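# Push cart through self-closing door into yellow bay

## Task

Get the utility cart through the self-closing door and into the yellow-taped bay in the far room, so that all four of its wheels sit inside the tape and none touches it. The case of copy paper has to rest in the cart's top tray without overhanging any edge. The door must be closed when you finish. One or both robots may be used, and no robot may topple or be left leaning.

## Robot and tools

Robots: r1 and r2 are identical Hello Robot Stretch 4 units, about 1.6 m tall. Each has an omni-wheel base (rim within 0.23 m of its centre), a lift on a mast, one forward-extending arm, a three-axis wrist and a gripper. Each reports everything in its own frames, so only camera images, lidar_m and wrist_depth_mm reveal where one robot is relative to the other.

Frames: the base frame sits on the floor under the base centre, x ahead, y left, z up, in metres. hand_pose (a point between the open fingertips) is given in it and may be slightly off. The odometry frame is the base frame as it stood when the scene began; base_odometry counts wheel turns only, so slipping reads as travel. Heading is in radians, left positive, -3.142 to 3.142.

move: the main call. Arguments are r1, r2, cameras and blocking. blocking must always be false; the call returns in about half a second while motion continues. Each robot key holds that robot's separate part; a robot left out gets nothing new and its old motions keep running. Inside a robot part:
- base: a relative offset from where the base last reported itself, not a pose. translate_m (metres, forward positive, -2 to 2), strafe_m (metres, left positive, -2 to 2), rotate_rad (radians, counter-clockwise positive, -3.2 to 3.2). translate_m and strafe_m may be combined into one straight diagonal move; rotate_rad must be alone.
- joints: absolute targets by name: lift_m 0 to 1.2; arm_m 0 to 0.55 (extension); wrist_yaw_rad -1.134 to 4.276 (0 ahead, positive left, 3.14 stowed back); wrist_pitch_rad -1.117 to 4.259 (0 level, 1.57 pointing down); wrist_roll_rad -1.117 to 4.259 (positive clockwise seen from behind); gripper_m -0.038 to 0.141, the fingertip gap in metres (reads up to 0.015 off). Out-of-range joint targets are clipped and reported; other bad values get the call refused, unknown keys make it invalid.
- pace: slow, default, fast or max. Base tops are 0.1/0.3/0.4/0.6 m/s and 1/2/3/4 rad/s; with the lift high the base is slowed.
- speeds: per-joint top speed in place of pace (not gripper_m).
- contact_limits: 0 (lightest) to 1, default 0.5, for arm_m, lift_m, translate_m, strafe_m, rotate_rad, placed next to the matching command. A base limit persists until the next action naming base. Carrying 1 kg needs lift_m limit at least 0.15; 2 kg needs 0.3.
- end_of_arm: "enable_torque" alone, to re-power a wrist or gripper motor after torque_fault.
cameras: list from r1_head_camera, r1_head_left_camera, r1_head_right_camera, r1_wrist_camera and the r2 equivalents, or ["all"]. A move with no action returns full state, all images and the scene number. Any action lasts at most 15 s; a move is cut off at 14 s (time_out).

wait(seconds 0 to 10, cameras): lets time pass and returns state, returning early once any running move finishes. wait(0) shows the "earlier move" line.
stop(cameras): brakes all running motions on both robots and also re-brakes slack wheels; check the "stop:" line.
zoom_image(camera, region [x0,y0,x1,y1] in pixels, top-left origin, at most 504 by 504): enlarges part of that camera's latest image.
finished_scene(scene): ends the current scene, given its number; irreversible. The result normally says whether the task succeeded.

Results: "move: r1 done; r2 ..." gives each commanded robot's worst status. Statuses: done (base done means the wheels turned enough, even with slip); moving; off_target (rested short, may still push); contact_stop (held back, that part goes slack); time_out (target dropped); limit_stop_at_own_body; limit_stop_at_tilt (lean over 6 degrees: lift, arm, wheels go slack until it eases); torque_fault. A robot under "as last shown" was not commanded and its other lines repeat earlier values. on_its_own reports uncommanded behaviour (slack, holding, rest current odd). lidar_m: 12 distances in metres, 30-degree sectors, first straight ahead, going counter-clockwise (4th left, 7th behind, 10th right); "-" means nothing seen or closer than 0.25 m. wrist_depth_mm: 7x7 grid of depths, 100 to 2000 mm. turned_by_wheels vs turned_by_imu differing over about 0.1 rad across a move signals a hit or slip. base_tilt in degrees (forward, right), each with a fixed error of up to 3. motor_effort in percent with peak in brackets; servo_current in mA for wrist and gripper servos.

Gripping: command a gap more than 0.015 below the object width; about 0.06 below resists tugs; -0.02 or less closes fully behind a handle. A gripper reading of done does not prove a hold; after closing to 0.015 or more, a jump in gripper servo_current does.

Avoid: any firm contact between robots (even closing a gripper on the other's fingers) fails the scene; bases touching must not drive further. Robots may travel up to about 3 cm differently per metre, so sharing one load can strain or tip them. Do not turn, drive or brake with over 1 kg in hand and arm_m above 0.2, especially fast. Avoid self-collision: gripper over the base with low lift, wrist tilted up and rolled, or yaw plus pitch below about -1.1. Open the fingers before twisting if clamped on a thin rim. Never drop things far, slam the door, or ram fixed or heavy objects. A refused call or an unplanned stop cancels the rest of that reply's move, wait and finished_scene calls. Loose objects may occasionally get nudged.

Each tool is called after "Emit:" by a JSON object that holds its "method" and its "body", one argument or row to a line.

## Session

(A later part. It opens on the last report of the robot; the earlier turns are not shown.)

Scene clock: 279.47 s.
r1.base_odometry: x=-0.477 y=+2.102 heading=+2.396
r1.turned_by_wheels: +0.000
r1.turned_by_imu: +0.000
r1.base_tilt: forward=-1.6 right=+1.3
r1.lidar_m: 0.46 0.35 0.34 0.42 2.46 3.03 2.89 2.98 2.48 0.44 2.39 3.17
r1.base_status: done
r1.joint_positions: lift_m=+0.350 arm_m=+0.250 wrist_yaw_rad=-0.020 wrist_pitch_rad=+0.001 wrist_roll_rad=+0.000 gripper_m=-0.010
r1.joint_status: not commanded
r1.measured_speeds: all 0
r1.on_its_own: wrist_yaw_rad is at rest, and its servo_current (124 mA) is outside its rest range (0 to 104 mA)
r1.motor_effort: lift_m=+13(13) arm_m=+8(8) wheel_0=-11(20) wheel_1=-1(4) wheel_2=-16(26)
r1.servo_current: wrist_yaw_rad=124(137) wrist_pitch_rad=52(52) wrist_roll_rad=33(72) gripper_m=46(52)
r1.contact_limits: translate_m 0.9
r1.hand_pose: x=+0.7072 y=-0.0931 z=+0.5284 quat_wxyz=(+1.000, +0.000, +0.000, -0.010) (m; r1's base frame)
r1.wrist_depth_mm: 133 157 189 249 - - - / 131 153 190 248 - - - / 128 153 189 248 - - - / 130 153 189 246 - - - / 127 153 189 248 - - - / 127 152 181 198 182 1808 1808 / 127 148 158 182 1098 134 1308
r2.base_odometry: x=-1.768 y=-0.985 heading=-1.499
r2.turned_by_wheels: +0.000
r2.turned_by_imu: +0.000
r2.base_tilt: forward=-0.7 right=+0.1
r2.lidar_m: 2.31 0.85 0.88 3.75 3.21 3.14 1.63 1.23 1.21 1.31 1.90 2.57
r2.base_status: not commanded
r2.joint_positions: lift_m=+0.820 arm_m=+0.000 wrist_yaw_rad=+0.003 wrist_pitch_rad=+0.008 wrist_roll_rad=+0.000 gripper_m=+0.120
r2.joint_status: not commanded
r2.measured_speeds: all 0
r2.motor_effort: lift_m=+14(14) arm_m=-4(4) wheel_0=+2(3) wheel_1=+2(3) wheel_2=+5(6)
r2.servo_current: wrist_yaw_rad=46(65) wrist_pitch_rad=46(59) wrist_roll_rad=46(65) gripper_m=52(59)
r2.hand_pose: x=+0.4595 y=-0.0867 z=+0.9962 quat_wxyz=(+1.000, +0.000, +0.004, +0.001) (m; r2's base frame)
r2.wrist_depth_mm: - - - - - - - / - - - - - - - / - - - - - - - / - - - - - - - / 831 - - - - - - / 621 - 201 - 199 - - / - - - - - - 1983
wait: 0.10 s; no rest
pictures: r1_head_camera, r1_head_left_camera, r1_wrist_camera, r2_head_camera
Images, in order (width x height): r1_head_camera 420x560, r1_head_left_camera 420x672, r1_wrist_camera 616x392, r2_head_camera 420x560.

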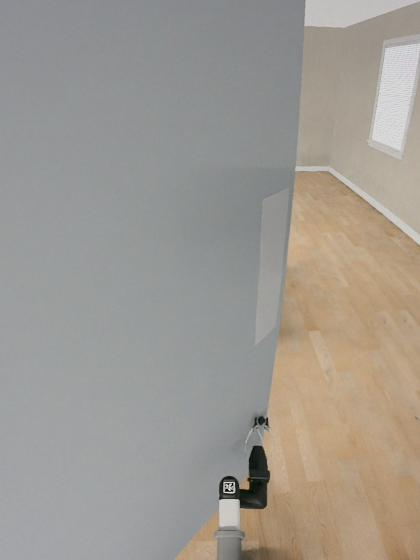

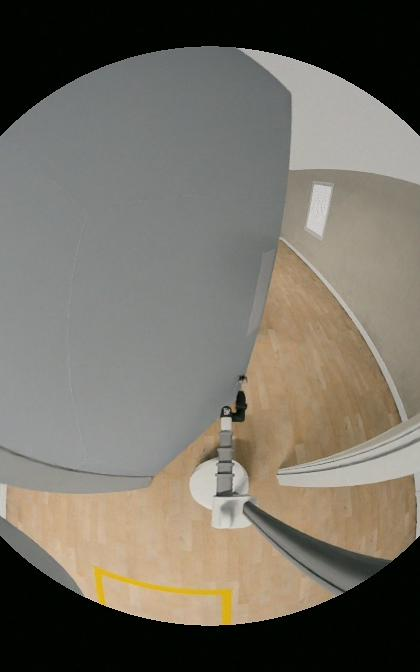

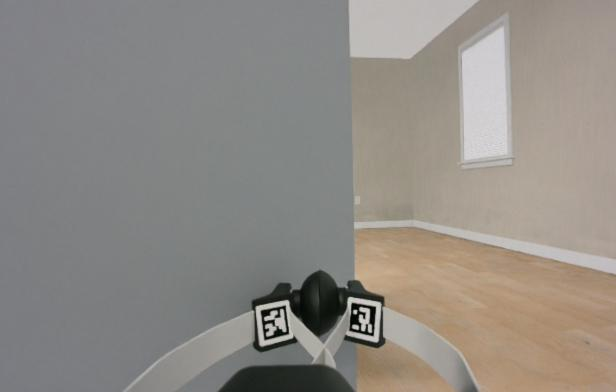

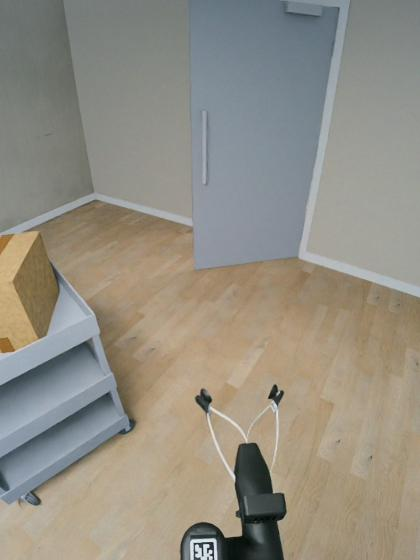

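Emit:
{"method": "move", "body": {
  "blocking": false,
  "r1": {"base":{"rotate_rad":0.35},"contact_limits":{"rotate_rad":0.9},"pace":"slow"}
}}

Emit:
{"method": "wait", "body": {
  "seconds": 2.5
}}

Emit:
{"method": "move", "body": {
  "blocking": false,
  "r1": {"base":{"translate_m":0.15},"contact_limits":{"translate_m":0.9},"pace":"slow"}
}}

Emit:
{"method": "wait", "body": {
  "seconds": 3
}}

Emit:
{"method": "wait", "body": {
  "seconds": 0.1,
  "cameras": ["r1_head_camera","r1_head_left_camera","r1_head_right_camera","r1_wrist_camera","r2_head_camera"]
}}

Scene clock: 288.87 s.
move: r1 moving
r1.base_odometry: x=-0.477 y=+2.102 heading=+2.519
r1.turned_by_wheels: +0.123
r1.turned_by_imu: +0.098
r1.base_tilt: forward=-1.6 right=+1.3
r1.lidar_m: 0.43 0.37 0.36 0.43 2.53 2.96 2.88 3.02 2.46 0.43 2.47 0.83
r1.base_status: rotate_rad moving
r1.joint_positions: lift_m=+0.350 arm_m=+0.250 wrist_yaw_rad=-0.027 wrist_pitch_rad=+0.001 wrist_roll_rad=+0.000 gripper_m=-0.010
r1.joint_status: not commanded
r1.measured_speeds: translate_m=+0.001 strafe_m=-0.002 rotate_rad=+0.499 lift_m=+0.000 arm_m=+0.000 wrist_yaw_rad=+0.000 wrist_pitch_rad=+0.000 wrist_roll_rad=+0.000
r1.motor_effort: lift_m=+13(13) arm_m=+9(9) wheel_0=-25(26) wheel_1=-16(19) wheel_2=-33(33)
r1.servo_current: wrist_yaw_rad=169(202) wrist_pitch_rad=46(46) wrist_roll_rad=59(65) gripper_m=39(46)
r1.contact_limits: rotate_rad 0.9
r1.hand_pose: x=+0.7064 y=-0.0951 z=+0.5284 quat_wxyz=(+1.000, +0.000, +0.000, -0.013) (m; r1's base frame)
r1.wrist_depth_mm: - 147 171 220 294 - - / 119 139 171 220 293 - - / 122 139 171 219 291 - - / 116 139 170 218 287 - - / 113 135 170 218 287 - - / 118 138 163 185 179 1921 1661 / 115 130 141 193 171 1098 1229
r2: as last shown
r2.base_tilt: forward=-0.6 right=+0.1
r2.lidar_m: 2.28 0.86 0.89 3.77 3.23 3.13 1.60 1.25 1.20 1.31 1.94 2.55
r2.motor_effort: lift_m=+14(14) arm_m=-4(4) wheel_0=+3(3) wheel_1=+2(3) wheel_2=+5(6)
r2.servo_current: wrist_yaw_rad=46(52) wrist_pitch_rad=52(52) wrist_roll_rad=46(59) gripper_m=46(52)
r2.wrist_depth_mm: - - - - - - - / - - - - - - - / - - - - - - - / - - - - - - - / 831 - - - - - - / 627 - 201 - 199 - - / - - - - - - 1921
pictures: none

Scene clock: 289.83 s.
earlier move: r1 done
r1.base_odometry: x=-0.477 y=+2.102 heading=+2.743
r1.turned_by_wheels: +0.225
r1.turned_by_imu: +0.178
r1.base_tilt: forward=-1.6 right=+1.3
r1.lidar_m: 0.48 0.41 0.40 0.52 2.74 2.88 2.89 2.76 0.42 0.43 2.66 0.84
r1.base_status: done
r1.joint_positions: lift_m=+0.350 arm_m=+0.250 wrist_yaw_rad=-0.027 wrist_pitch_rad=+0.001 wrist_roll_rad=+0.000 gripper_m=-0.010
r1.joint_status: not commanded
r1.measured_speeds: all 0
r1.on_its_own: wrist_yaw_rad is at rest, and its servo_current (169 mA) is outside its rest range (0 to 104 mA)
r1.motor_effort: lift_m=+13(13) arm_m=+7(9) wheel_0=-12(30) wheel_1=-4(19) wheel_2=-11(33)
r1.servo_current: wrist_yaw_rad=169(202) wrist_pitch_rad=39(46) wrist_roll_rad=46(65) gripper_m=46(52)
r1.contact_limits: rotate_rad 0.9
r1.hand_pose: x=+0.7066 y=-0.0951 z=+0.5284 quat_wxyz=(+1.000, +0.000, +0.000, -0.013) (m; r1's base frame)
r1.wrist_depth_mm: 138 163 196 246 315 - - / 138 167 196 246 312 - - / 141 163 195 246 310 - - / 141 163 196 245 325 - - / 141 163 195 244 324 - - / 141 162 185 199 183 1756 1756 / 140 154 159 183 309 1160 1281
r2.base_odometry: x=-1.768 y=-0.985 heading=-1.499
r2.turned_by_wheels: +0.000
r2.turned_by_imu: +0.000
r2.base_tilt: forward=-0.7 right=+0.1
r2.lidar_m: 2.14 0.85 0.87 3.77 3.22 3.16 1.61 1.24 1.22 1.31 1.91 2.53
r2.base_status: not commanded
r2.joint_positions: lift_m=+0.820 arm_m=+0.000 wrist_yaw_rad=+0.003 wrist_pitch_rad=+0.008 wrist_roll_rad=+0.000 gripper_m=+0.120
r2.joint_status: not commanded
r2.measured_speeds: all 0
r2.motor_effort: lift_m=+14(14) arm_m=-4(4) wheel_0=+2(3) wheel_1=+2(3) wheel_2=+6(6)
r2.servo_current: wrist_yaw_rad=46(52) wrist_pitch_rad=59(59) wrist_roll_rad=39(65) gripper_m=52(52)
r2.hand_pose: x=+0.4595 y=-0.0867 z=+0.9962 quat_wxyz=(+1.000, +0.000, +0.004, +0.001) (m; r2's base frame)
r2.wrist_depth_mm: - - - - - - - / - - - - - - - / - - - - - - - / - - - - - - - / 831 - - - - - - / 621 - 202 - 200 - - / - - - - - - 1921
wait: 0.97 of 2.5 s (r1 has come to rest)
pictures: none

Scene clock: 290.33 s.
move: r1 moving
r1.base_odometry: x=-0.488 y=+2.107 heading=+2.741
r1.turned_by_wheels: -0.002
r1.turned_by_imu: -0.002
r1.base_tilt: forward=-1.6 right=+1.3
r1.lidar_m: 0.48 0.39 0.40 0.51 2.73 2.90 2.88 2.75 0.43 0.43 2.63 0.84
r1.base_status: translate_m moving
r1.joint_positions: lift_m=+0.350 arm_m=+0.250 wrist_yaw_rad=-0.027 wrist_pitch_rad=+0.001 wrist_roll_rad=+0.000 gripper_m=-0.010
r1.joint_status: not commanded
r1.measured_speeds: translate_m=+0.048 strafe_m=+0.000 rotate_rad=+0.001 lift_m=+0.000 arm_m=+0.000 wrist_yaw_rad=+0.000 wrist_pitch_rad=+0.000 wrist_roll_rad=+0.000
r1.motor_effort: lift_m=+13(13) arm_m=+7(7) wheel_0=-4(10) wheel_1=+1(4) wheel_2=-21(21)
r1.servo_current: wrist_yaw_rad=163(189) wrist_pitch_rad=39(46) wrist_roll_rad=59(59) gripper_m=39(46)
r1.contact_limits: translate_m 0.9
r1.hand_pose: x=+0.7066 y=-0.0951 z=+0.5284 quat_wxyz=(+1.000, +0.000, +0.000, -0.013) (m; r1's base frame)
r1.wrist_depth_mm: 139 165 194 245 330 - - / 136 165 195 244 327 - - / 139 160 200 245 312 - - / 133 161 194 242 309 - - / 139 160 193 242 309 - - / 138 160 186 197 181 1756 1756 / 138 154 157 182 293 134 1255
r2: as last shown
r2.base_tilt: forward=-0.6 right=+0.1
r2.lidar_m: 2.15 0.87 0.87 3.77 3.23 3.15 1.64 1.24 1.20 1.29 1.92 2.49
r2.servo_current: wrist_yaw_rad=46(52) wrist_pitch_rad=52(59) wrist_roll_rad=46(59) gripper_m=52(59)
r2.wrist_depth_mm: - - - - - - - / - - - - - - - / - - - - - - - / - - - - - - - / 831 - - - - - - / 621 - 201 - 199 - - / - - - - - - 1921
pictures: none

Scene clock: 292.60 s.
earlier move: r1 done
r1.base_odometry: x=-0.615 y=+2.160 heading=+2.742
r1.turned_by_wheels: +0.000
r1.turned_by_imu: -0.002
r1.base_tilt: forward=-1.6 right=+1.2
r1.lidar_m: 0.46 0.34 0.33 0.39 2.76 3.03 3.02 2.90 0.47 2.36 2.63 2.10
r1.base_status: done
r1.joint_positions: lift_m=+0.350 arm_m=+0.250 wrist_yaw_rad=-0.027 wrist_pitch_rad=+0.001 wrist_roll_rad=+0.000 gripper_m=-0.010
r1.joint_status: not commanded
r1.measured_speeds: all 0
r1.on_its_own: wrist_yaw_rad is at rest, and its servo_current (156 mA) is outside its rest range (0 to 104 mA)
r1.motor_effort: lift_m=+13(13) arm_m=+7(7) wheel_0=-4(10) wheel_1=-1(5) wheel_2=-14(21)
r1.servo_current: wrist_yaw_rad=156(189) wrist_pitch_rad=33(52) wrist_roll_rad=46(59) gripper_m=39(46)
r1.contact_limits: translate_m 0.9
r1.hand_pose: x=+0.7066 y=-0.0951 z=+0.5284 quat_wxyz=(+1.000, +0.000, +0.000, -0.013) (m; r1's base frame)
r1.wrist_depth_mm: 135 160 194 257 - - - / 132 156 194 255 - - - / 129 156 200 245 - - - / 132 159 192 254 - - - / 128 155 192 252 - - - / 128 154 185 199 182 1808 1708 / 126 149 175 181 178 1182 1229
r2.base_odometry: x=-1.768 y=-0.985 heading=-1.499
r2.turned_by_wheels: +0.000
r2.turned_by_imu: +0.000
r2.base_tilt: forward=-0.7 right=+0.1
r2.lidar_m: 2.07 0.85 0.87 3.78 3.24 3.15 1.64 1.23 1.21 1.31 1.92 2.45
r2.base_status: not commanded
r2.joint_positions: lift_m=+0.820 arm_m=+0.000 wrist_yaw_rad=+0.003 wrist_pitch_rad=+0.008 wrist_roll_rad=+0.000 gripper_m=+0.120
r2.joint_status: not commanded
r2.measured_speeds: all 0
r2.motor_effort: lift_m=+14(14) arm_m=-4(4) wheel_0=+3(3) wheel_1=+2(3) wheel_2=+6(6)
r2.servo_current: wrist_yaw_rad=52(59) wrist_pitch_rad=46(59) wrist_roll_rad=52(59) gripper_m=46(59)
r2.hand_pose: x=+0.4595 y=-0.0867 z=+0.9962 quat_wxyz=(+1.000, +0.000, +0.004, +0.001) (m; r2's base frame)
r2.wrist_depth_mm: - - - - - - - / - - - - - - - / - - - - - - - / - - - - - - - / 831 - - - - - - / 627 - 200 - 197 - - / - - - - - - 1983
wait: 2.27 of 3 s (r1 has come to rest)
pictures: none

Scene clock: 292.70 s.
r1.base_odometry: x=-0.615 y=+2.160 heading=+2.742
r1.turned_by_wheels: +0.000
r1.turned_by_imu: +0.000
r1.base_tilt: forward=-1.6 right=+1.3
r1.lidar_m: 0.47 0.34 0.33 0.39 2.76 3.03 3.03 2.88 0.49 2.35 2.70 2.15
r1.base_status: done
r1.joint_positions: lift_m=+0.350 arm_m=+0.250 wrist_yaw_rad=-0.027 wrist_pitch_rad=+0.001 wrist_roll_rad=+0.000 gripper_m=-0.010
r1.joint_status: not commanded
r1.measured_speeds: all 0
r1.on_its_own: wrist_yaw_rad is at rest, and its servo_current (176 mA) is outside its rest range (0 to 104 mA)
r1.motor_effort: lift_m=+13(13) arm_m=+7(7) wheel_0=-6(10) wheel_1=-1(5) wheel_2=-14(21)
r1.servo_current: wrist_yaw_rad=176(189) wrist_pitch_rad=46(52) wrist_roll_rad=52(59) gripper_m=46(46)
r1.contact_limits: translate_m 0.9
r1.hand_pose: x=+0.7066 y=-0.0951 z=+0.5284 quat_wxyz=(+1.000, +0.000, +0.000, -0.013) (m; r1's base frame)
r1.wrist_depth_mm: 135 160 195 258 - - - / 132 156 193 255 - - - / 129 155 200 245 - - - / 132 159 193 253 - - - / 128 154 193 252 - - - / 128 154 185 199 182 1808 1708 / 127 148 176 181 177 1182 1281
r2.base_odometry: x=-1.768 y=-0.985 heading=-1.499
r2.turned_by_wheels: +0.000
r2.turned_by_imu: +0.000
r2.base_tilt: forward=-0.7 right=+0.0
r2.lidar_m: 2.05 0.85 0.90 3.76 3.22 3.15 1.65 1.23 1.20 1.30 1.93 2.48
r2.base_status: not commanded
r2.joint_positions: lift_m=+0.820 arm_m=+0.000 wrist_yaw_rad=+0.003 wrist_pitch_rad=+0.008 wrist_roll_rad=+0.000 gripper_m=+0.120
r2.joint_status: not commanded
r2.measured_speeds: all 0
r2.motor_effort: lift_m=+14(14) arm_m=-4(4) wheel_0=+3(3) wheel_1=+2(3) wheel_2=+5(6)
r2.servo_current: wrist_yaw_rad=59(59) wrist_pitch_rad=52(59) wrist_roll_rad=46(59) gripper_m=59(59)
r2.hand_pose: x=+0.4595 y=-0.0867 z=+0.9962 quat_wxyz=(+1.000, +0.000, +0.004, +0.001) (m; r2's base frame)
r2.wrist_depth_mm: - - - - - - - / - - - - - - - / - - - - - - - / - - - - - - - / 831 - - - - - - / 627 - 200 - 196 - - / - - - - - - 1983
wait: 0.10 s; no rest
pictures: r1_head_camera, r1_head_left_camera, r1_head_right_camera, r1_wrist_camera, r2_head_camera
Images, in order (width x height): r1_head_camera 420x560, r1_head_left_camera 420x672, r1_head_right_camera 420x672, r1_wrist_camera 616x392, r2_head_camera 420x560.

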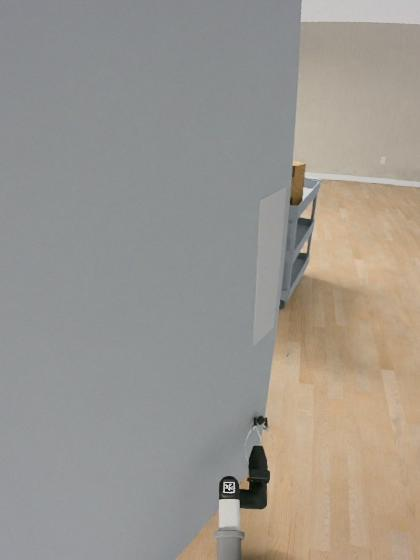

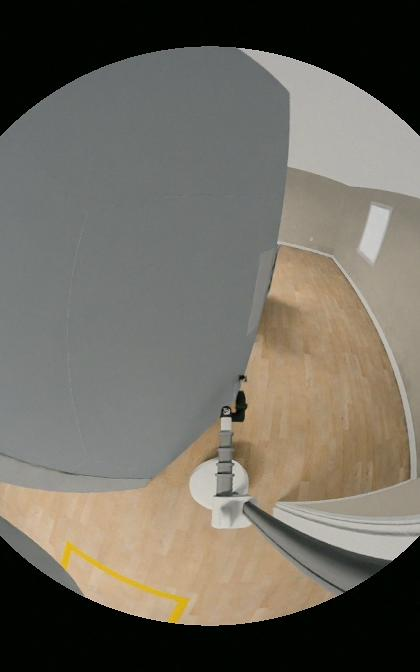

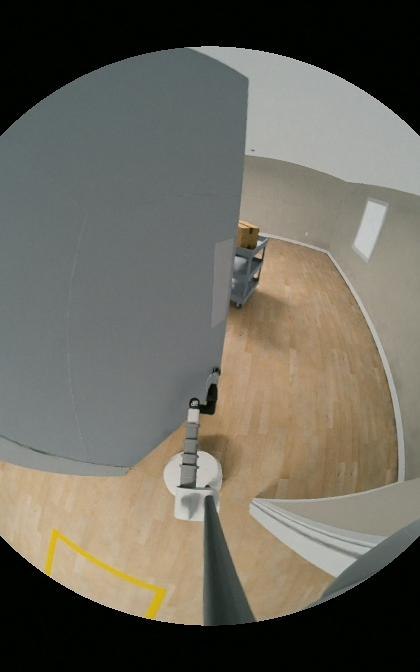

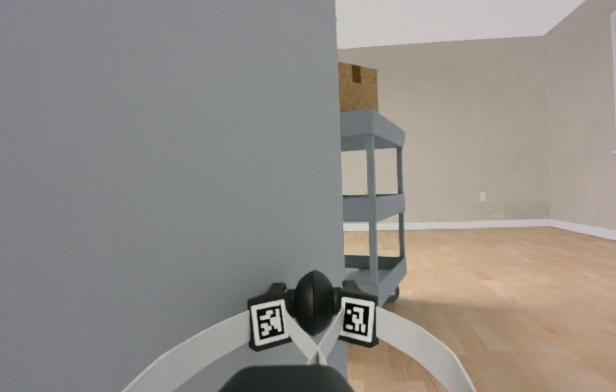

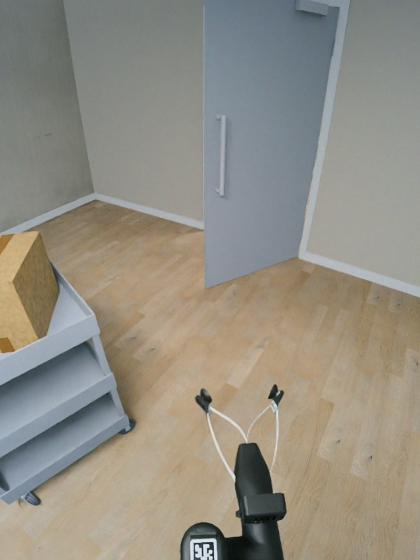

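Emit:
{"method": "move", "body": {
  "blocking": false,
  "r1": {"base":{"rotate_rad":0.4},"contact_limits":{"rotate_rad":0.9},"pace":"slow"}
}}

Emit:
{"method": "wait", "body": {
  "seconds": 2.5
}}

Emit:
{"method": "move", "body": {
  "blocking": false,
  "r1": {"base":{"translate_m":0.15},"contact_limits":{"translate_m":0.9},"pace":"slow"}
}}

Emit:
{"method": "wait", "body": {
  "seconds": 3
}}

Emit:
{"method": "wait", "body": {
  "seconds": 0.1,
  "cameras": ["r1_head_left_camera","r1_wrist_camera","r2_head_camera"]
}}

Scene clock: 303.47 s.
move: r1 moving
r1.base_odometry: x=-0.614 y=+2.160 heading=+2.864
r1.turned_by_wheels: +0.122
r1.turned_by_imu: +0.107
r1.base_tilt: forward=-1.6 right=+1.3
r1.lidar_m: 0.42 0.36 0.35 0.43 2.88 3.02 3.05 2.93 0.49 2.37 2.83 1.92
r1.base_status: rotate_rad moving
r1.joint_positions: lift_m=+0.350 arm_m=+0.250 wrist_yaw_rad=-0.027 wrist_pitch_rad=+0.001 wrist_roll_rad=+0.000 gripper_m=-0.010
r1.joint_status: not commanded
r1.measured_speeds: translate_m=+0.002 strafe_m=-0.002 rotate_rad=+0.488 lift_m=+0.000 arm_m=+0.000 wrist_yaw_rad=+0.000 wrist_pitch_rad=+0.000 wrist_roll_rad=+0.000
r1.motor_effort: lift_m=+13(13) arm_m=+9(9) wheel_0=-25(29) wheel_1=-17(17) wheel_2=-32(32)
r1.servo_current: wrist_yaw_rad=176(182) wrist_pitch_rad=39(46) wrist_roll_rad=46(65) gripper_m=46(46)
r1.contact_limits: rotate_rad 0.9
r1.hand_pose: x=+0.7064 y=-0.0951 z=+0.5284 quat_wxyz=(+1.000, +0.000, +0.000, -0.013) (m; r1's base frame)
r1.wrist_depth_mm: - 146 170 221 - - - / 118 138 170 221 1576 - - / 121 142 170 220 294 - - / 115 135 170 220 293 - - / 112 134 170 219 291 - - / 118 137 164 183 179 1863 1708 / 114 129 142 180 173 1098 1281
r2: as last shown
r2.base_tilt: forward=-0.7 right=+0.1
r2.lidar_m: 2.03 0.87 0.88 3.75 3.20 3.14 1.63 1.26 1.21 1.28 1.90 2.45
r2.motor_effort: lift_m=+14(14) arm_m=-4(4) wheel_0=+2(3) wheel_1=+2(2) wheel_2=+6(6)
r2.servo_current: wrist_yaw_rad=39(52) wrist_pitch_rad=52(59) wrist_roll_rad=46(59) gripper_m=46(59)
r2.wrist_depth_mm: - - - - - - - / - - - - - - - / - - - - - - - / - - - - - - - / 842 - - - - - - / 627 - 201 - 195 - - / - - - - - - 1983
pictures: none

Scene clock: 304.53 s.
earlier move: r1 done
r1.base_odometry: x=-0.614 y=+2.160 heading=+3.139
r1.turned_by_wheels: +0.275
r1.turned_by_imu: +0.247
r1.base_tilt: forward=-1.6 right=+1.3
r1.lidar_m: 0.49 0.39 0.41 0.51 3.12 3.01 3.23 0.47 0.53 2.49 3.52 0.80
r1.base_status: done
r1.joint_positions: lift_m=+0.350 arm_m=+0.250 wrist_yaw_rad=-0.027 wrist_pitch_rad=+0.001 wrist_roll_rad=+0.000 gripper_m=-0.010
r1.joint_status: not commanded
r1.measured_speeds: all 0
r1.on_its_own: wrist_yaw_rad is at rest, and its servo_current (176 mA) is outside its rest range (0 to 104 mA)
r1.motor_effort: lift_m=+13(13) arm_m=+7(9) wheel_0=-13(29) wheel_1=-7(17) wheel_2=-13(32)
r1.servo_current: wrist_yaw_rad=176(189) wrist_pitch_rad=39(52) wrist_roll_rad=52(65) gripper_m=46(46)
r1.contact_limits: rotate_rad 0.9
r1.hand_pose: x=+0.7066 y=-0.0951 z=+0.5284 quat_wxyz=(+1.000, +0.000, +0.000, -0.013) (m; r1's base frame)
r1.wrist_depth_mm: 140 165 198 248 329 - - / 140 168 198 248 329 1499 1366 / 140 164 198 247 329 - - / 146 165 197 247 325 - - / 140 167 197 245 325 - - / 139 163 186 199 183 1499 1430 / 142 156 166 181 309 1182 1255
r2.base_odometry: x=-1.768 y=-0.985 heading=-1.499
r2.turned_by_wheels: +0.000
r2.turned_by_imu: +0.000
r2.base_tilt: forward=-0.6 right=+0.1
r2.lidar_m: 1.90 0.86 0.89 3.74 3.22 3.15 1.64 1.26 1.19 1.27 1.90 2.32
r2.base_status: not commanded
r2.joint_positions: lift_m=+0.820 arm_m=+0.000 wrist_yaw_rad=+0.003 wrist_pitch_rad=+0.008 wrist_roll_rad=+0.000 gripper_m=+0.120
r2.joint_status: not commanded
r2.measured_speeds: all 0
r2.motor_effort: lift_m=+14(14) arm_m=-4(4) wheel_0=+2(3) wheel_1=+2(3) wheel_2=+6(6)
r2.servo_current: wrist_yaw_rad=52(59) wrist_pitch_rad=52(59) wrist_roll_rad=39(59) gripper_m=52(59)
r2.hand_pose: x=+0.4595 y=-0.0867 z=+0.9962 quat_wxyz=(+1.000, +0.000, +0.004, +0.001) (m; r2's base frame)
r2.wrist_depth_mm: - - - - - - - / - - - - - - - / - - - - - - - / - - - - - - - / 842 - - - - - - / 621 - 201 - 187 - - / - - - - - - 1983
wait: 1.07 of 2.5 s (r1 has come to rest)
pictures: none

Scene clock: 305.03 s.
move: r1 moving
r1.base_odometry: x=-0.627 y=+2.161 heading=+3.138
r1.turned_by_wheels: -0.002
r1.turned_by_imu: -0.002
r1.base_tilt: forward=-1.6 right=+1.3
r1.lidar_m: 0.46 0.40 0.40 0.53 3.13 3.04 3.23 0.47 0.55 2.48 3.57 0.85
r1.base_status: translate_m moving
r1.joint_positions: lift_m=+0.350 arm_m=+0.250 wrist_yaw_rad=-0.027 wrist_pitch_rad=+0.001 wrist_roll_rad=+0.000 gripper_m=-0.010
r1.joint_status: not commanded
r1.measured_speeds: translate_m=+0.048 strafe_m=+0.000 rotate_rad=-0.001 lift_m=+0.000 arm_m=+0.000 wrist_yaw_rad=+0.000 wrist_pitch_rad=+0.000 wrist_roll_rad=+0.000
r1.motor_effort: lift_m=+13(13) arm_m=+7(7) wheel_0=+1(12) wheel_1=+1(5) wheel_2=-18(20)
r1.servo_current: wrist_yaw_rad=182(182) wrist_pitch_rad=46(52) wrist_roll_rad=39(52) gripper_m=46(46)
r1.contact_limits: translate_m 0.9
r1.hand_pose: x=+0.7066 y=-0.0951 z=+0.5284 quat_wxyz=(+1.000, +0.000, +0.000, -0.013) (m; r1's base frame)
r1.wrist_depth_mm: 140 164 199 250 336 - - / 140 169 198 249 332 1576 1336 / 140 165 198 249 317 - - / 146 164 199 247 315 - - / 139 167 198 247 330 - - / 139 164 186 198 185 1576 1499 / 142 155 176 167 300 1182 1205
r2: as last shown
r2.base_tilt: forward=-0.7 right=+0.0
r2.lidar_m: 1.89 0.86 0.85 3.78 3.23 3.15 1.62 1.25 1.22 1.30 1.89 2.30
r2.motor_effort: lift_m=+14(14) arm_m=-4(4) wheel_0=+2(3) wheel_1=+2(3) wheel_2=+5(6)
r2.servo_current: wrist_yaw_rad=52(59) wrist_pitch_rad=52(52) wrist_roll_rad=33(59) gripper_m=52(59)
r2.wrist_depth_mm: - - - - - - - / - - - - - - - / - - - - - - - / - - - - - - - / 831 - - - - - - / 621 - 201 - 187 - - / - - - - - - 1983
pictures: none

Scene clock: 307.30 s.
earlier move: r1 done
r1.base_odometry: x=-0.764 y=+2.161 heading=+3.138
r1.turned_by_wheels: +0.001
r1.turned_by_imu: -0.002
r1.base_tilt: forward=-1.6 right=+1.3
r1.lidar_m: 0.44 0.36 0.33 0.41 3.23 3.14 3.33 0.58 1.11 2.57 3.59 1.77
r1.base_status: done
r1.joint_positions: lift_m=+0.350 arm_m=+0.250 wrist_yaw_rad=-0.027 wrist_pitch_rad=+0.001 wrist_roll_rad=+0.000 gripper_m=-0.010
r1.joint_status: not commanded
r1.measured_speeds: all 0
r1.on_its_own: wrist_yaw_rad is at rest, and its servo_current (169 mA) is outside its rest range (0 to 104 mA)
r1.motor_effort: lift_m=+13(13) arm_m=+7(7) wheel_0=-3(12) wheel_1=+2(5) wheel_2=-11(20)
r1.servo_current: wrist_yaw_rad=169(195) wrist_pitch_rad=39(52) wrist_roll_rad=13(65) gripper_m=39(52)
r1.contact_limits: translate_m 0.9
r1.hand_pose: x=+0.7066 y=-0.0951 z=+0.5284 quat_wxyz=(+1.000, +0.000, +0.000, -0.013) (m; r1's base frame)
r1.wrist_depth_mm: 138 163 198 263 - - 1182 / 135 163 198 262 - - 1182 / 131 158 198 259 - - - / 135 158 197 259 - - - / 131 158 196 257 - - - / 131 157 182 193 182 1661 - / 133 152 170 187 180 1281 1182
r2.base_odometry: x=-1.768 y=-0.985 heading=-1.499
r2.turned_by_wheels: +0.000
r2.turned_by_imu: +0.000
r2.base_tilt: forward=-0.7 right=+0.0
r2.lidar_m: 1.82 0.86 0.87 3.74 3.22 3.16 1.64 1.24 1.21 1.31 1.90 2.19
r2.base_status: not commanded
r2.joint_positions: lift_m=+0.820 arm_m=+0.000 wrist_yaw_rad=+0.003 wrist_pitch_rad=+0.008 wrist_roll_rad=+0.000 gripper_m=+0.120
r2.joint_status: not commanded
r2.measured_speeds: all 0
r2.motor_effort: lift_m=+14(14) arm_m=-4(4) wheel_0=+2(3) wheel_1=+2(3) wheel_2=+5(6)
r2.servo_current: wrist_yaw_rad=52(59) wrist_pitch_rad=46(59) wrist_roll_rad=52(65) gripper_m=46(59)
r2.hand_pose: x=+0.4595 y=-0.0867 z=+0.9962 quat_wxyz=(+1.000, +0.000, +0.004, +0.001) (m; r2's base frame)
r2.wrist_depth_mm: - - - - 1983 - - / - - - - - - - / - - - - 1576 - - / - - - - 1576 - - / 831 - - - 1576 - - / 615 - 200 - 193 - - / - - - - - - 1983
wait: 2.27 of 3 s (r1 has come to rest)
pictures: none

Scene clock: 307.40 s.
r1.base_odometry: x=-0.764 y=+2.161 heading=+3.138
r1.turned_by_wheels: +0.000
r1.turned_by_imu: +0.000
r1.base_tilt: forward=-1.6 right=+1.3
r1.lidar_m: 0.44 0.35 0.35 0.40 3.26 3.14 3.33 0.59 1.12 2.59 3.60 1.77
r1.base_status: done
r1.joint_positions: lift_m=+0.350 arm_m=+0.250 wrist_yaw_rad=-0.027 wrist_pitch_rad=+0.001 wrist_roll_rad=+0.000 gripper_m=-0.010
r1.joint_status: not commanded
r1.measured_speeds: all 0
r1.on_its_own: wrist_yaw_rad is at rest, and its servo_current (176 mA) is outside its rest range (0 to 104 mA)
r1.motor_effort: lift_m=+13(13) arm_m=+7(7) wheel_0=-3(12) wheel_1=+2(5) wheel_2=-10(20)
r1.servo_current: wrist_yaw_rad=176(195) wrist_pitch_rad=52(52) wrist_roll_rad=39(65) gripper_m=39(52)
r1.contact_limits: translate_m 0.9
r1.hand_pose: x=+0.7066 y=-0.0951 z=+0.5284 quat_wxyz=(+1.000, +0.000, +0.000, -0.013) (m; r1's base frame)
r1.wrist_depth_mm: 138 163 198 262 - - 1160 / 135 163 198 260 - - 1182 / 131 158 198 259 - - - / 134 158 196 258 - - - / 131 158 196 257 - - - / 131 157 183 192 181 1618 - / 133 152 170 187 180 1281 1205
r2.base_odometry: x=-1.768 y=-0.985 heading=-1.499
r2.turned_by_wheels: +0.000
r2.turned_by_imu: +0.000
r2.base_tilt: forward=-0.7 right=+0.1
r2.lidar_m: 1.84 0.86 0.87 3.76 3.24 3.15 1.61 1.22 1.22 1.30 1.91 2.17
r2.base_status: not commanded
r2.joint_positions: lift_m=+0.820 arm_m=+0.000 wrist_yaw_rad=+0.003 wrist_pitch_rad=+0.008 wrist_roll_rad=+0.000 gripper_m=+0.120
r2.joint_status: not commanded
r2.measured_speeds: all 0
r2.motor_effort: lift_m=+14(14) arm_m=-4(4) wheel_0=+3(3) wheel_1=+2(3) wheel_2=+6(6)
r2.servo_current: wrist_yaw_rad=39(59) wrist_pitch_rad=46(59) wrist_roll_rad=52(65) gripper_m=46(59)
r2.hand_pose: x=+0.4595 y=-0.0867 z=+0.9962 quat_wxyz=(+1.000, +0.000, +0.004, +0.001) (m; r2's base frame)
r2.wrist_depth_mm: - - - - 1921 - - / - - - - - - - / - - - - 1576 - - / - - - - 1576 - - / 831 - - - 1576 - - / 627 - 200 - 193 - - / - - - - - - 1983
wait: 0.10 s; no rest
pictures: r1_head_left_camera, r1_wrist_camera, r2_head_camera
Images, in order (width x height): r1_head_left_camera 420x672, r1_wrist_camera 616x392, r2_head_camera 420x560.

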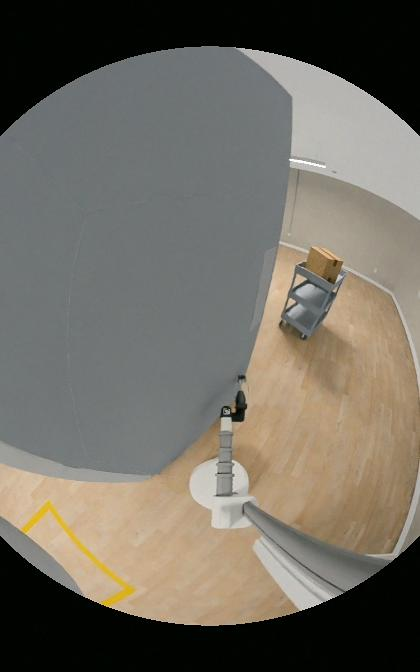

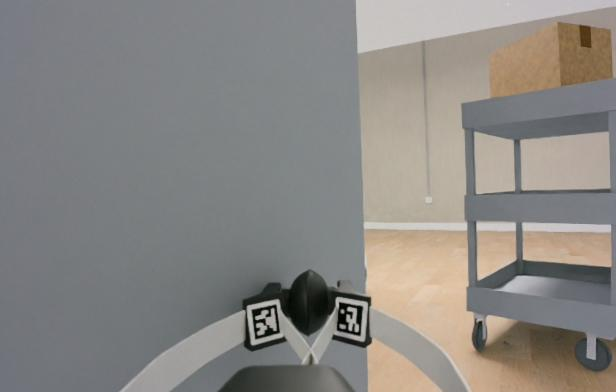

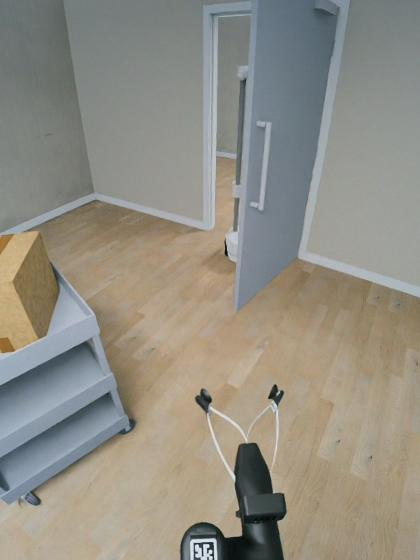

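Emit:
{"method": "move", "body": {
  "blocking": false,
  "r1": {"base":{"rotate_rad":0.4},"contact_limits":{"rotate_rad":0.9},"pace":"slow"}
}}

Emit:
{"method": "wait", "body": {
  "seconds": 2.5
}}

Emit:
{"method": "move", "body": {
  "blocking": false,
  "r1": {"base":{"translate_m":0.14},"contact_limits":{"translate_m":0.9},"pace":"slow"}
}}

Emit:
{"method": "wait", "body": {
  "seconds": 3
}}

Emit:
{"method": "wait", "body": {
  "seconds": 0.1,
  "cameras": ["r1_head_left_camera","r1_head_right_camera","r1_wrist_camera","r2_head_camera"]
}}

Scene clock: 315.57 s.
move: r1 moving
r1.base_odometry: x=-0.764 y=+2.161 heading=-3.023
r1.turned_by_wheels: +0.122
r1.turned_by_imu: +0.114
r1.base_tilt: forward=-1.6 right=+1.3
r1.lidar_m: 0.43 0.35 0.34 0.42 3.18 3.15 3.52 0.59 2.36 2.64 2.26 0.80
r1.base_status: rotate_rad moving
r1.joint_positions: lift_m=+0.350 arm_m=+0.250 wrist_yaw_rad=-0.027 wrist_pitch_rad=+0.001 wrist_roll_rad=+0.000 gripper_m=-0.010
r1.joint_status: not commanded
r1.measured_speeds: translate_m=-0.001 strafe_m=+0.002 rotate_rad=+0.486 lift_m=+0.000 arm_m=-0.001 wrist_yaw_rad=+0.000 wrist_pitch_rad=+0.000 wrist_roll_rad=+0.000
r1.motor_effort: lift_m=+13(13) arm_m=+9(9) wheel_0=-25(25) wheel_1=-16(16) wheel_2=-29(29)
r1.servo_current: wrist_yaw_rad=176(189) wrist_pitch_rad=46(46) wrist_roll_rad=46(59) gripper_m=39(46)
r1.contact_limits: rotate_rad 0.9
r1.hand_pose: x=+0.7064 y=-0.0951 z=+0.5284 quat_wxyz=(+1.000, +0.000, +0.000, -0.013) (m; r1's base frame)
r1.wrist_depth_mm: - 147 171 221 300 - - / 119 139 170 220 296 - 1255 / 122 143 171 220 294 - - / 116 135 171 219 293 - - / 113 135 170 218 310 - - / 118 138 164 184 179 1756 1397 / 115 130 142 180 175 1098 1255
r2: as last shown
r2.lidar_m: 1.83 0.86 0.87 3.72 3.22 3.15 1.63 1.23 1.20 1.32 1.92 2.11
r2.motor_effort: lift_m=+14(14) arm_m=-4(4) wheel_0=+2(3) wheel_1=+2(2) wheel_2=+5(6)
r2.servo_current: wrist_yaw_rad=39(59) wrist_pitch_rad=52(52) wrist_roll_rad=39(59) gripper_m=52(59)
r2.wrist_depth_mm: - - - - 1921 - - / - - - - - - - / - - - - 1537 - - / - - - - 1537 - - / 842 - - - 1537 - - / 627 - 201 - 193 - - / - - - - - - 1983
pictures: none

Scene clock: 316.70 s.
earlier move: r1 done
r1.base_odometry: x=-0.764 y=+2.161 heading=-2.747
r1.turned_by_wheels: +0.276
r1.turned_by_imu: +0.229
r1.base_tilt: forward=-1.6 right=+1.3
r1.lidar_m: 0.48 0.41 0.41 0.56 3.18 3.18 0.58 0.68 2.44 3.06 1.75 0.83
r1.base_status: done
r1.joint_positions: lift_m=+0.350 arm_m=+0.250 wrist_yaw_rad=-0.022 wrist_pitch_rad=+0.001 wrist_roll_rad=+0.000 gripper_m=-0.010
r1.joint_status: not commanded
r1.measured_speeds: all 0
r1.on_its_own: wrist_yaw_rad is at rest, and its servo_current (156 mA) is outside its rest range (0 to 104 mA)
r1.motor_effort: lift_m=+13(13) arm_m=+6(9) wheel_0=-11(29) wheel_1=-4(16) wheel_2=-9(31)
r1.servo_current: wrist_yaw_rad=156(208) wrist_pitch_rad=33(52) wrist_roll_rad=39(65) gripper_m=46(52)
r1.contact_limits: rotate_rad 0.9
r1.hand_pose: x=+0.7071 y=-0.0938 z=+0.5284 quat_wxyz=(+1.000, +0.000, +0.000, -0.011) (m; r1's base frame)
r1.wrist_depth_mm: 142 167 202 253 340 - - / 143 167 202 253 336 - - / 142 167 202 252 338 - - / 148 167 201 251 336 - - / 141 170 201 251 334 - - / 142 166 189 197 317 1708 1661 / 144 163 170 186 290 1308 1229
r2.base_odometry: x=-1.768 y=-0.985 heading=-1.499
r2.turned_by_wheels: +0.000
r2.turned_by_imu: +0.000
r2.base_tilt: forward=-0.7 right=+0.0
r2.lidar_m: 2.01 0.86 0.87 3.74 3.21 3.17 1.65 1.24 1.22 1.31 1.89 1.73
r2.base_status: not commanded
r2.joint_positions: lift_m=+0.820 arm_m=+0.000 wrist_yaw_rad=+0.003 wrist_pitch_rad=+0.008 wrist_roll_rad=+0.000 gripper_m=+0.120
r2.joint_status: not commanded
r2.measured_speeds: all 0
r2.motor_effort: lift_m=+14(14) arm_m=-4(4) wheel_0=+2(3) wheel_1=+2(3) wheel_2=+6(6)
r2.servo_current: wrist_yaw_rad=52(59) wrist_pitch_rad=52(59) wrist_roll_rad=46(59) gripper_m=52(59)
r2.hand_pose: x=+0.4595 y=-0.0867 z=+0.9962 quat_wxyz=(+1.000, +0.000, +0.004, +0.001) (m; r2's base frame)
r2.wrist_depth_mm: - - - - - - - / - - - - - - - / - - - - - - - / - - - - - - - / 831 - - - - - - / 627 - 200 - 198 - - / - - - - - - 1983
wait: 1.13 of 2.5 s (r1 has come to rest)
pictures: none

Scene clock: 317.20 s.
move: r1 moving
r1.base_odometry: x=-0.775 y=+2.157 heading=-2.748
r1.turned_by_wheels: -0.001
r1.turned_by_imu: -0.002
r1.base_tilt: forward=-1.6 right=+1.3
r1.lidar_m: 0.48 0.39 0.41 0.55 3.19 3.23 0.61 0.65 2.45 3.06 1.77 0.84
r1.base_status: translate_m moving
r1.joint_positions: lift_m=+0.350 arm_m=+0.250 wrist_yaw_rad=-0.022 wrist_pitch_rad=+0.001 wrist_roll_rad=+0.000 gripper_m=-0.010
r1.joint_status: not commanded
r1.measured_speeds: translate_m=+0.049 strafe_m=+0.000 rotate_rad=-0.001 lift_m=+0.000 arm_m=+0.000 wrist_yaw_rad=+0.000 wrist_pitch_rad=+0.000 wrist_roll_rad=+0.000
r1.motor_effort: lift_m=+13(13) arm_m=+6(6) wheel_0=-2(9) wheel_1=+0(5) wheel_2=-18(18)
r1.servo_current: wrist_yaw_rad=130(143) wrist_pitch_rad=39(46) wrist_roll_rad=46(65) gripper_m=39(52)
r1.contact_limits: translate_m 0.9
r1.hand_pose: x=+0.7071 y=-0.0938 z=+0.5284 quat_wxyz=(+1.000, +0.000, +0.000, -0.011) (m; r1's base frame)
r1.wrist_depth_mm: 139 169 200 252 340 - - / 140 164 199 251 334 - - / 139 164 199 251 334 - - / 146 165 199 250 334 - - / 139 167 198 248 334 - - / 139 163 187 198 303 1708 1661 / 141 155 177 181 303 1160 1255
r2: as last shown
r2.base_tilt: forward=-0.7 right=+0.1
r2.lidar_m: 2.04 0.87 0.88 3.74 3.21 3.15 1.63 1.25 1.21 1.30 1.89 1.72
r2.motor_effort: lift_m=+14(14) arm_m=-4(4) wheel_0=+2(3) wheel_1=+2(2) wheel_2=+6(6)
r2.servo_current: wrist_yaw_rad=52(52) wrist_pitch_rad=52(59) wrist_roll_rad=52(59) gripper_m=46(59)
r2.wrist_depth_mm: - - - - - - - / - - - - - - - / - - - - - - - / - - - - - - - / 831 - - - - - - / 627 - 201 - 197 - - / - - - - - - 1983
pictures: none

Scene clock: 319.37 s.
earlier move: r1 done
r1.base_odometry: x=-0.893 y=+2.108 heading=-2.750
r1.turned_by_wheels: -0.002
r1.turned_by_imu: -0.004
r1.base_tilt: forward=-1.6 right=+1.3
r1.lidar_m: 0.42 0.35 0.34 0.39 3.24 3.27 0.73 0.86 2.57 3.18 1.65 1.82
r1.base_status: done
r1.joint_positions: lift_m=+0.350 arm_m=+0.250 wrist_yaw_rad=-0.022 wrist_pitch_rad=+0.001 wrist_roll_rad=+0.000 gripper_m=-0.010
r1.joint_status: not commanded
r1.measured_speeds: all 0
r1.on_its_own: wrist_yaw_rad is at rest, and its servo_current (143 mA) is outside its rest range (0 to 104 mA)
r1.motor_effort: lift_m=+13(13) arm_m=+6(6) wheel_0=-11(13) wheel_1=-2(5) wheel_2=-25(25)
r1.servo_current: wrist_yaw_rad=143(156) wrist_pitch_rad=39(52) wrist_roll_rad=46(65) gripper_m=39(52)
r1.contact_limits: translate_m 0.9
r1.hand_pose: x=+0.7071 y=-0.0938 z=+0.5284 quat_wxyz=(+1.000, +0.000, +0.000, -0.011) (m; r1's base frame)
r1.wrist_depth_mm: - 155 177 234 322 - - / 120 142 177 233 319 - - / 124 142 176 232 320 - - / 117 138 182 229 317 - - / 114 141 175 231 334 - - / 120 140 169 187 180 1661 1661 / 113 132 156 179 1078 1098 1255
r2.base_odometry: x=-1.768 y=-0.985 heading=-1.499
r2.turned_by_wheels: +0.000
r2.turned_by_imu: +0.000
r2.base_tilt: forward=-0.7 right=+0.0
r2.lidar_m: 2.05 0.86 0.87 3.74 3.20 3.14 1.64 1.23 1.20 1.31 1.91 1.74
r2.base_status: not commanded
r2.joint_positions: lift_m=+0.820 arm_m=+0.000 wrist_yaw_rad=+0.003 wrist_pitch_rad=+0.008 wrist_roll_rad=+0.000 gripper_m=+0.120
r2.joint_status: not commanded
r2.measured_speeds: all 0
r2.motor_effort: lift_m=+14(14) arm_m=-4(4) wheel_0=+3(3) wheel_1=+2(2) wheel_2=+5(6)
r2.servo_current: wrist_yaw_rad=46(59) wrist_pitch_rad=52(59) wrist_roll_rad=46(59) gripper_m=52(59)
r2.hand_pose: x=+0.4595 y=-0.0867 z=+0.9962 quat_wxyz=(+1.000, +0.000, +0.004, +0.001) (m; r2's base frame)
r2.wrist_depth_mm: - - - - - - - / - - - - - - - / - - - - - - - / - - - - - - - / 831 - - - - - - / 621 - 201 - 198 - - / - - - - - - 1983
wait: 2.17 of 3 s (r1 has come to rest)
pictures: none

Scene clock: 319.47 s.
r1.base_odometry: x=-0.893 y=+2.108 heading=-2.750
r1.turned_by_wheels: +0.000
r1.turned_by_imu: +0.000
r1.base_tilt: forward=-1.6 right=+1.3
r1.lidar_m: 0.42 0.33 0.33 0.38 3.26 3.30 0.71 0.86 2.54 3.18 1.66 1.81
r1.base_status: done
r1.joint_positions: lift_m=+0.350 arm_m=+0.250 wrist_yaw_rad=-0.022 wrist_pitch_rad=+0.001 wrist_roll_rad=+0.000 gripper_m=-0.010
r1.joint_status: not commanded
r1.measured_speeds: all 0
r1.on_its_own: wrist_yaw_rad is at rest, and its servo_current (130 mA) is outside its rest range (0 to 104 mA)
r1.motor_effort: lift_m=+13(13) arm_m=+6(6) wheel_0=-12(13) wheel_1=-2(5) wheel_2=-25(25)
r1.servo_current: wrist_yaw_rad=130(156) wrist_pitch_rad=46(52) wrist_roll_rad=39(65) gripper_m=39(52)
r1.contact_limits: translate_m 0.9
r1.hand_pose: x=+0.7071 y=-0.0938 z=+0.5284 quat_wxyz=(+1.000, +0.000, +0.000, -0.011) (m; r1's base frame)
r1.wrist_depth_mm: - 155 177 235 324 - - / 120 142 177 233 320 - - / 123 142 176 232 317 - - / 117 138 182 232 317 - - / 114 141 175 230 332 - - / 119 140 169 187 181 1661 1661 / 113 132 156 179 1078 1078 1255
r2.base_odometry: x=-1.768 y=-0.985 heading=-1.499
r2.turned_by_wheels: +0.000
r2.turned_by_imu: +0.000
r2.base_tilt: forward=-0.7 right=+0.1
r2.lidar_m: 2.07 0.85 0.89 3.75 3.24 3.16 1.59 1.24 1.21 1.30 1.93 1.73
r2.base_status: not commanded
r2.joint_positions: lift_m=+0.820 arm_m=+0.000 wrist_yaw_rad=+0.003 wrist_pitch_rad=+0.008 wrist_roll_rad=+0.000 gripper_m=+0.120
r2.joint_status: not commanded
r2.measured_speeds: all 0
r2.motor_effort: lift_m=+14(14) arm_m=-4(4) wheel_0=+2(3) wheel_1=+2(2) wheel_2=+5(6)
r2.servo_current: wrist_yaw_rad=39(59) wrist_pitch_rad=52(59) wrist_roll_rad=52(59) gripper_m=52(59)
r2.hand_pose: x=+0.4595 y=-0.0867 z=+0.9962 quat_wxyz=(+1.000, +0.000, +0.004, +0.001) (m; r2's base frame)
r2.wrist_depth_mm: - - - - - - - / - - - - - - - / - - - - - - - / - - - - - - - / 831 - - - - - - / 621 - 200 - 199 - - / - - - - - - 1921
wait: 0.10 s; no rest
pictures: r1_head_left_camera, r1_head_right_camera, r1_wrist_camera, r2_head_camera
Images, in order (width x height): r1_head_left_camera 420x672, r1_head_right_camera 420x672, r1_wrist_camera 616x392, r2_head_camera 420x560.

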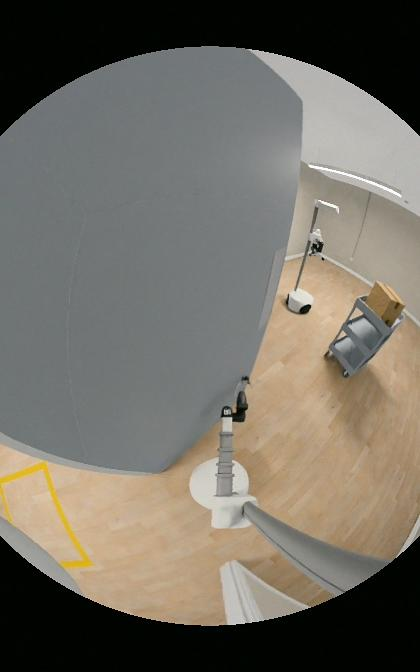

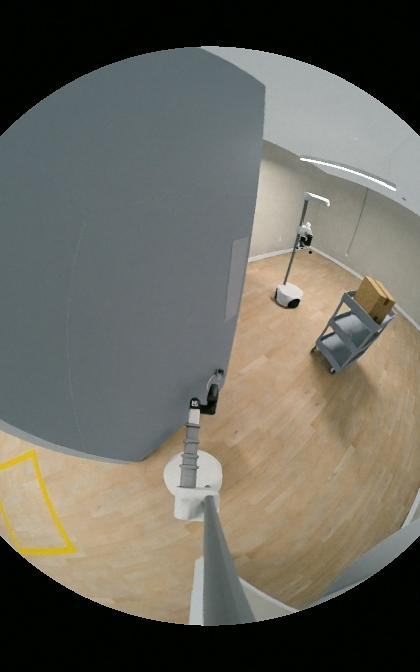

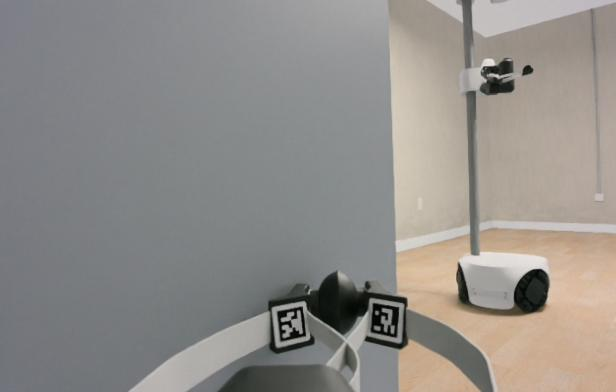

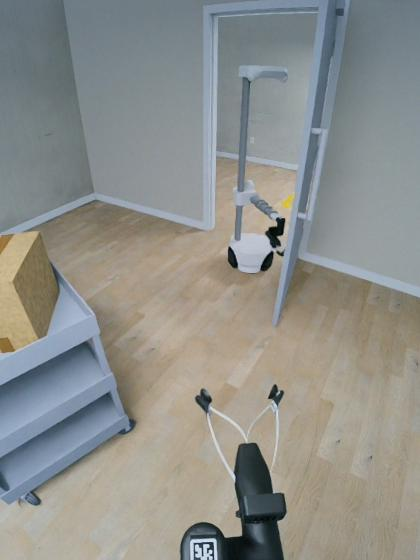

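Emit:
{"method": "move", "body": {
  "blocking": false,
  "r1": {"base":{"rotate_rad":0.3},"contact_limits":{"rotate_rad":0.9},"pace":"slow"}
}}

Emit:
{"method": "wait", "body": {
  "seconds": 2.5
}}

Emit:
{"method": "move", "body": {
  "blocking": false,
  "r1": {"base":{"translate_m":0.14},"contact_limits":{"translate_m":0.9},"pace":"slow"}
}}

Emit:
{"method": "wait", "body": {
  "seconds": 3
}}

Emit:
{"method": "wait", "body": {
  "seconds": 0.1,
  "cameras": ["r1_head_left_camera","r1_wrist_camera","r2_head_camera","r2_head_left_camera","r2_head_right_camera","r2_wrist_camera"]
}}

Scene clock: 326.87 s.
move: r1 moving
r1.base_odometry: x=-0.889 y=+2.110 heading=-2.638
r1.turned_by_wheels: +0.112
r1.turned_by_imu: +0.049
r1.base_tilt: forward=-1.7 right=+1.3
r1.lidar_m: 0.43 0.35 0.34 0.41 3.28 3.33 0.73 1.05 2.58 3.29 1.64 0.80
r1.base_status: rotate_rad moving
r1.joint_positions: lift_m=+0.350 arm_m=+0.250 wrist_yaw_rad=-0.033 wrist_pitch_rad=+0.001 wrist_roll_rad=+0.000 gripper_m=-0.010
r1.joint_status: not commanded
r1.measured_speeds: translate_m=-0.035 strafe_m=+0.000 rotate_rad=+0.391 lift_m=+0.000 arm_m=+0.000 wrist_yaw_rad=+0.000 wrist_pitch_rad=+0.000 wrist_roll_rad=+0.000
r1.motor_effort: lift_m=+13(13) arm_m=+8(8) wheel_0=-20(26) wheel_1=-14(20) wheel_2=-36(36)
r1.servo_current: wrist_yaw_rad=241(241) wrist_pitch_rad=46(52) wrist_roll_rad=46(59) gripper_m=39(46)
r1.contact_limits: rotate_rad 0.9
r1.hand_pose: x=+0.7059 y=-0.0969 z=+0.5284 quat_wxyz=(+1.000, +0.000, +0.000, -0.016) (m; r1's base frame)
r1.wrist_depth_mm: 107 131 163 212 291 - - / 109 135 163 213 287 - - / 112 135 163 212 303 - - / 112 134 162 211 301 - - / 109 131 162 211 300 - - / 111 131 156 182 180 1661 1618 / 108 126 141 174 172 1078 -
r2: as last shown
r2.lidar_m: 2.03 0.86 0.86 3.77 3.21 3.14 1.64 1.24 1.19 1.31 1.94 1.72
r2.motor_effort: lift_m=+14(14) arm_m=-4(4) wheel_0=+3(3) wheel_1=+2(2) wheel_2=+5(6)
r2.servo_current: wrist_yaw_rad=59(59) wrist_pitch_rad=46(52) wrist_roll_rad=59(59) gripper_m=52(52)
r2.wrist_depth_mm: - - - - - - - / - - - - - - - / - - - - - - - / - - - - - - - / 842 - - - - - - / 627 - 201 - 198 - - / - - - - - - 1983
pictures: none

Scene clock: 329.37 s.
earlier move: r1 contact_stop
r1.base_odometry: x=-0.830 y=+2.179 heading=-3.125
r1.turned_by_wheels: -0.487
r1.turned_by_imu: -0.520
r1.base_tilt: forward=-1.6 right=+1.3
r1.lidar_m: 0.42 0.30 0.29 0.34 0.52 3.26 3.34 0.64 1.02 2.50 3.20 1.66
r1.base_status: rotate_rad contact_stop
r1.joint_positions: lift_m=+0.350 arm_m=+0.250 wrist_yaw_rad=-0.005 wrist_pitch_rad=+0.001 wrist_roll_rad=+0.000 gripper_m=-0.010
r1.joint_status: not commanded
r1.measured_speeds: translate_m=-0.043 strafe_m=-0.018 rotate_rad=-0.212 lift_m=+0.000 arm_m=+0.000 wrist_yaw_rad=+0.000 wrist_pitch_rad=+0.000 wrist_roll_rad=+0.000
r1.on_its_own: the wheels are slack since a contact_stop
r1.motor_effort: lift_m=+14(14) arm_m=-4(8) wheel_0=+1(26) wheel_1=+2(20) wheel_2=-1(36)
r1.servo_current: wrist_yaw_rad=52(254) wrist_pitch_rad=46(52) wrist_roll_rad=46(65) gripper_m=39(52)
r1.contact_limits: rotate_rad 0.9
r1.hand_pose: x=+0.7089 y=-0.0888 z=+0.5283 quat_wxyz=(+1.000, +0.000, +0.001, -0.002) (m; r1's base frame)
r1.wrist_depth_mm: - 149 177 - - 1308 - / 118 140 170 - - 1182 - / 121 140 177 - - - - / 115 136 176 - - - - / 112 139 176 - - - - / 117 139 169 200 181 - 1618 / 114 131 168 169 156 1160 1205
r2.base_odometry: x=-1.768 y=-0.985 heading=-1.499
r2.turned_by_wheels: +0.000
r2.turned_by_imu: +0.000
r2.base_tilt: forward=-0.7 right=+0.0
r2.lidar_m: 1.85 0.87 0.89 3.77 3.22 3.15 1.63 1.26 1.22 1.32 1.91 2.24
r2.base_status: not commanded
r2.joint_positions: lift_m=+0.820 arm_m=+0.000 wrist_yaw_rad=+0.003 wrist_pitch_rad=+0.008 wrist_roll_rad=+0.000 gripper_m=+0.120
r2.joint_status: not commanded
r2.measured_speeds: all 0
r2.motor_effort: lift_m=+14(14) arm_m=-4(4) wheel_0=+2(3) wheel_1=+2(3) wheel_2=+6(6)
r2.servo_current: wrist_yaw_rad=46(65) wrist_pitch_rad=52(59) wrist_roll_rad=65(65) gripper_m=52(59)
r2.hand_pose: x=+0.4595 y=-0.0867 z=+0.9962 quat_wxyz=(+1.000, +0.000, +0.004, +0.001) (m; r2's base frame)
r2.wrist_depth_mm: - - - - 1921 - - / - - - - - - - / - - - - 1576 - - / - - - - 1576 - - / 842 - - - 1576 - - / 621 - 201 - 186 - - / - - - - - - 1983
wait: 2.50 s; no rest
pictures: none

not run: a stop that you did not command came earlier in this reply.

not run: a stop that you did not command came earlier in this reply.

not run: a stop that you did not command came earlier in this reply.

Emit:
{"method": "stop", "body": {
  "cameras": ["r1_head_left_camera","r1_wrist_camera","r2_head_camera"]
}}

Scene clock: 335.70 s.
earlier move: r1 contact_stop
stop: r1's wheels hold again
r1.base_odometry: x=-0.423 y=+2.138 heading=+1.992
r1.turned_by_wheels: -1.167
r1.turned_by_imu: -1.184
r1.base_tilt: forward=-1.6 right=+1.3
r1.lidar_m: 0.30 0.25 - 0.25 0.28 0.54 2.92 2.88 2.90 2.58 0.40 0.42
r1.base_status: rotate_rad contact_stop (by the wheels' count: -1.538 of +0.300)
r1.joint_positions: lift_m=+0.350 arm_m=+0.250 wrist_yaw_rad=-0.002 wrist_pitch_rad=+0.001 wrist_roll_rad=+0.000 gripper_m=-0.010
r1.joint_status: not commanded
r1.measured_speeds: all 0
r1.motor_effort: lift_m=+14(14) arm_m=+4(8) wheel_0=-10(26) wheel_1=+11(20) wheel_2=-10(36)
r1.servo_current: wrist_yaw_rad=52(254) wrist_pitch_rad=46(52) wrist_roll_rad=46(65) gripper_m=46(52)
r1.contact_limits: rotate_rad 0.9
r1.hand_pose: x=+0.7090 y=-0.0880 z=+0.5283 quat_wxyz=(+1.000, +0.000, +0.001, -0.001) (m; r1's base frame)
r1.wrist_depth_mm: - - - - - - - / - - - - - - - / - - - - - - - / - - - - - - - / - - - - - - - / 1921 1921 1756 195 1863 1661 1499 / 1397 1336 181 180 153 1281 1281
r2.base_odometry: x=-1.768 y=-0.985 heading=-1.499
r2.turned_by_wheels: +0.000
r2.turned_by_imu: +0.001
r2.base_tilt: forward=-0.7 right=+0.0
r2.lidar_m: 2.68 0.87 0.88 3.72 3.23 3.15 1.66 1.21 1.21 1.33 1.91 2.64
r2.base_status: not commanded
r2.joint_positions: lift_m=+0.820 arm_m=+0.000 wrist_yaw_rad=+0.003 wrist_pitch_rad=+0.008 wrist_roll_rad=+0.000 gripper_m=+0.120
r2.joint_status: not commanded
r2.measured_speeds: all 0
r2.motor_effort: lift_m=+14(14) arm_m=-4(4) wheel_0=+2(3) wheel_1=+2(3) wheel_2=+5(6)
r2.servo_current: wrist_yaw_rad=33(65) wrist_pitch_rad=52(59) wrist_roll_rad=59(65) gripper_m=52(59)
r2.hand_pose: x=+0.4595 y=-0.0867 z=+0.9962 quat_wxyz=(+1.000, +0.000, +0.004, +0.001) (m; r2's base frame)
r2.wrist_depth_mm: - - - - - - - / - - - - - - - / - - - - - - - / - - - - - - - / 831 - - - - - - / 621 - 201 - 199 - - / - - - - - - 1983
pictures: r1_head_left_camera, r1_wrist_camera, r2_head_camera
Images, in order (width x height): r1_head_left_camera 420x672, r1_wrist_camera 616x392, r2_head_camera 420x560.

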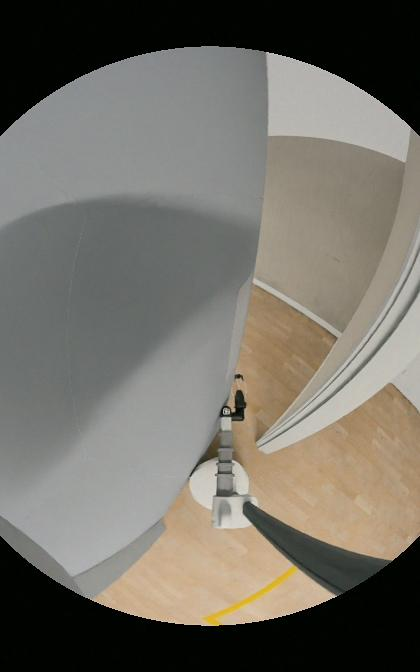

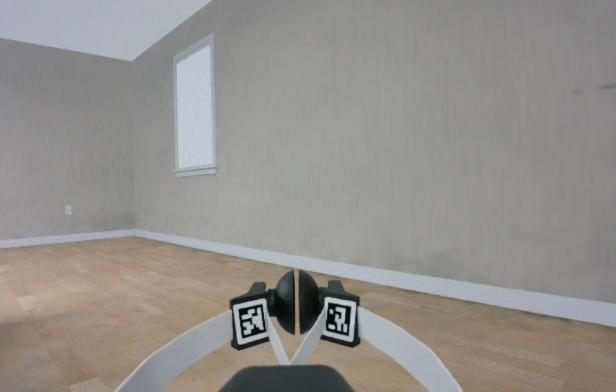

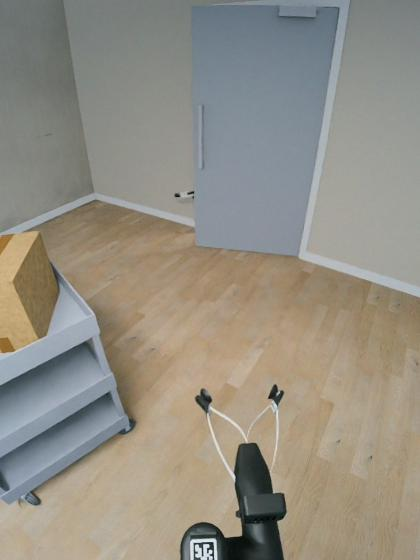

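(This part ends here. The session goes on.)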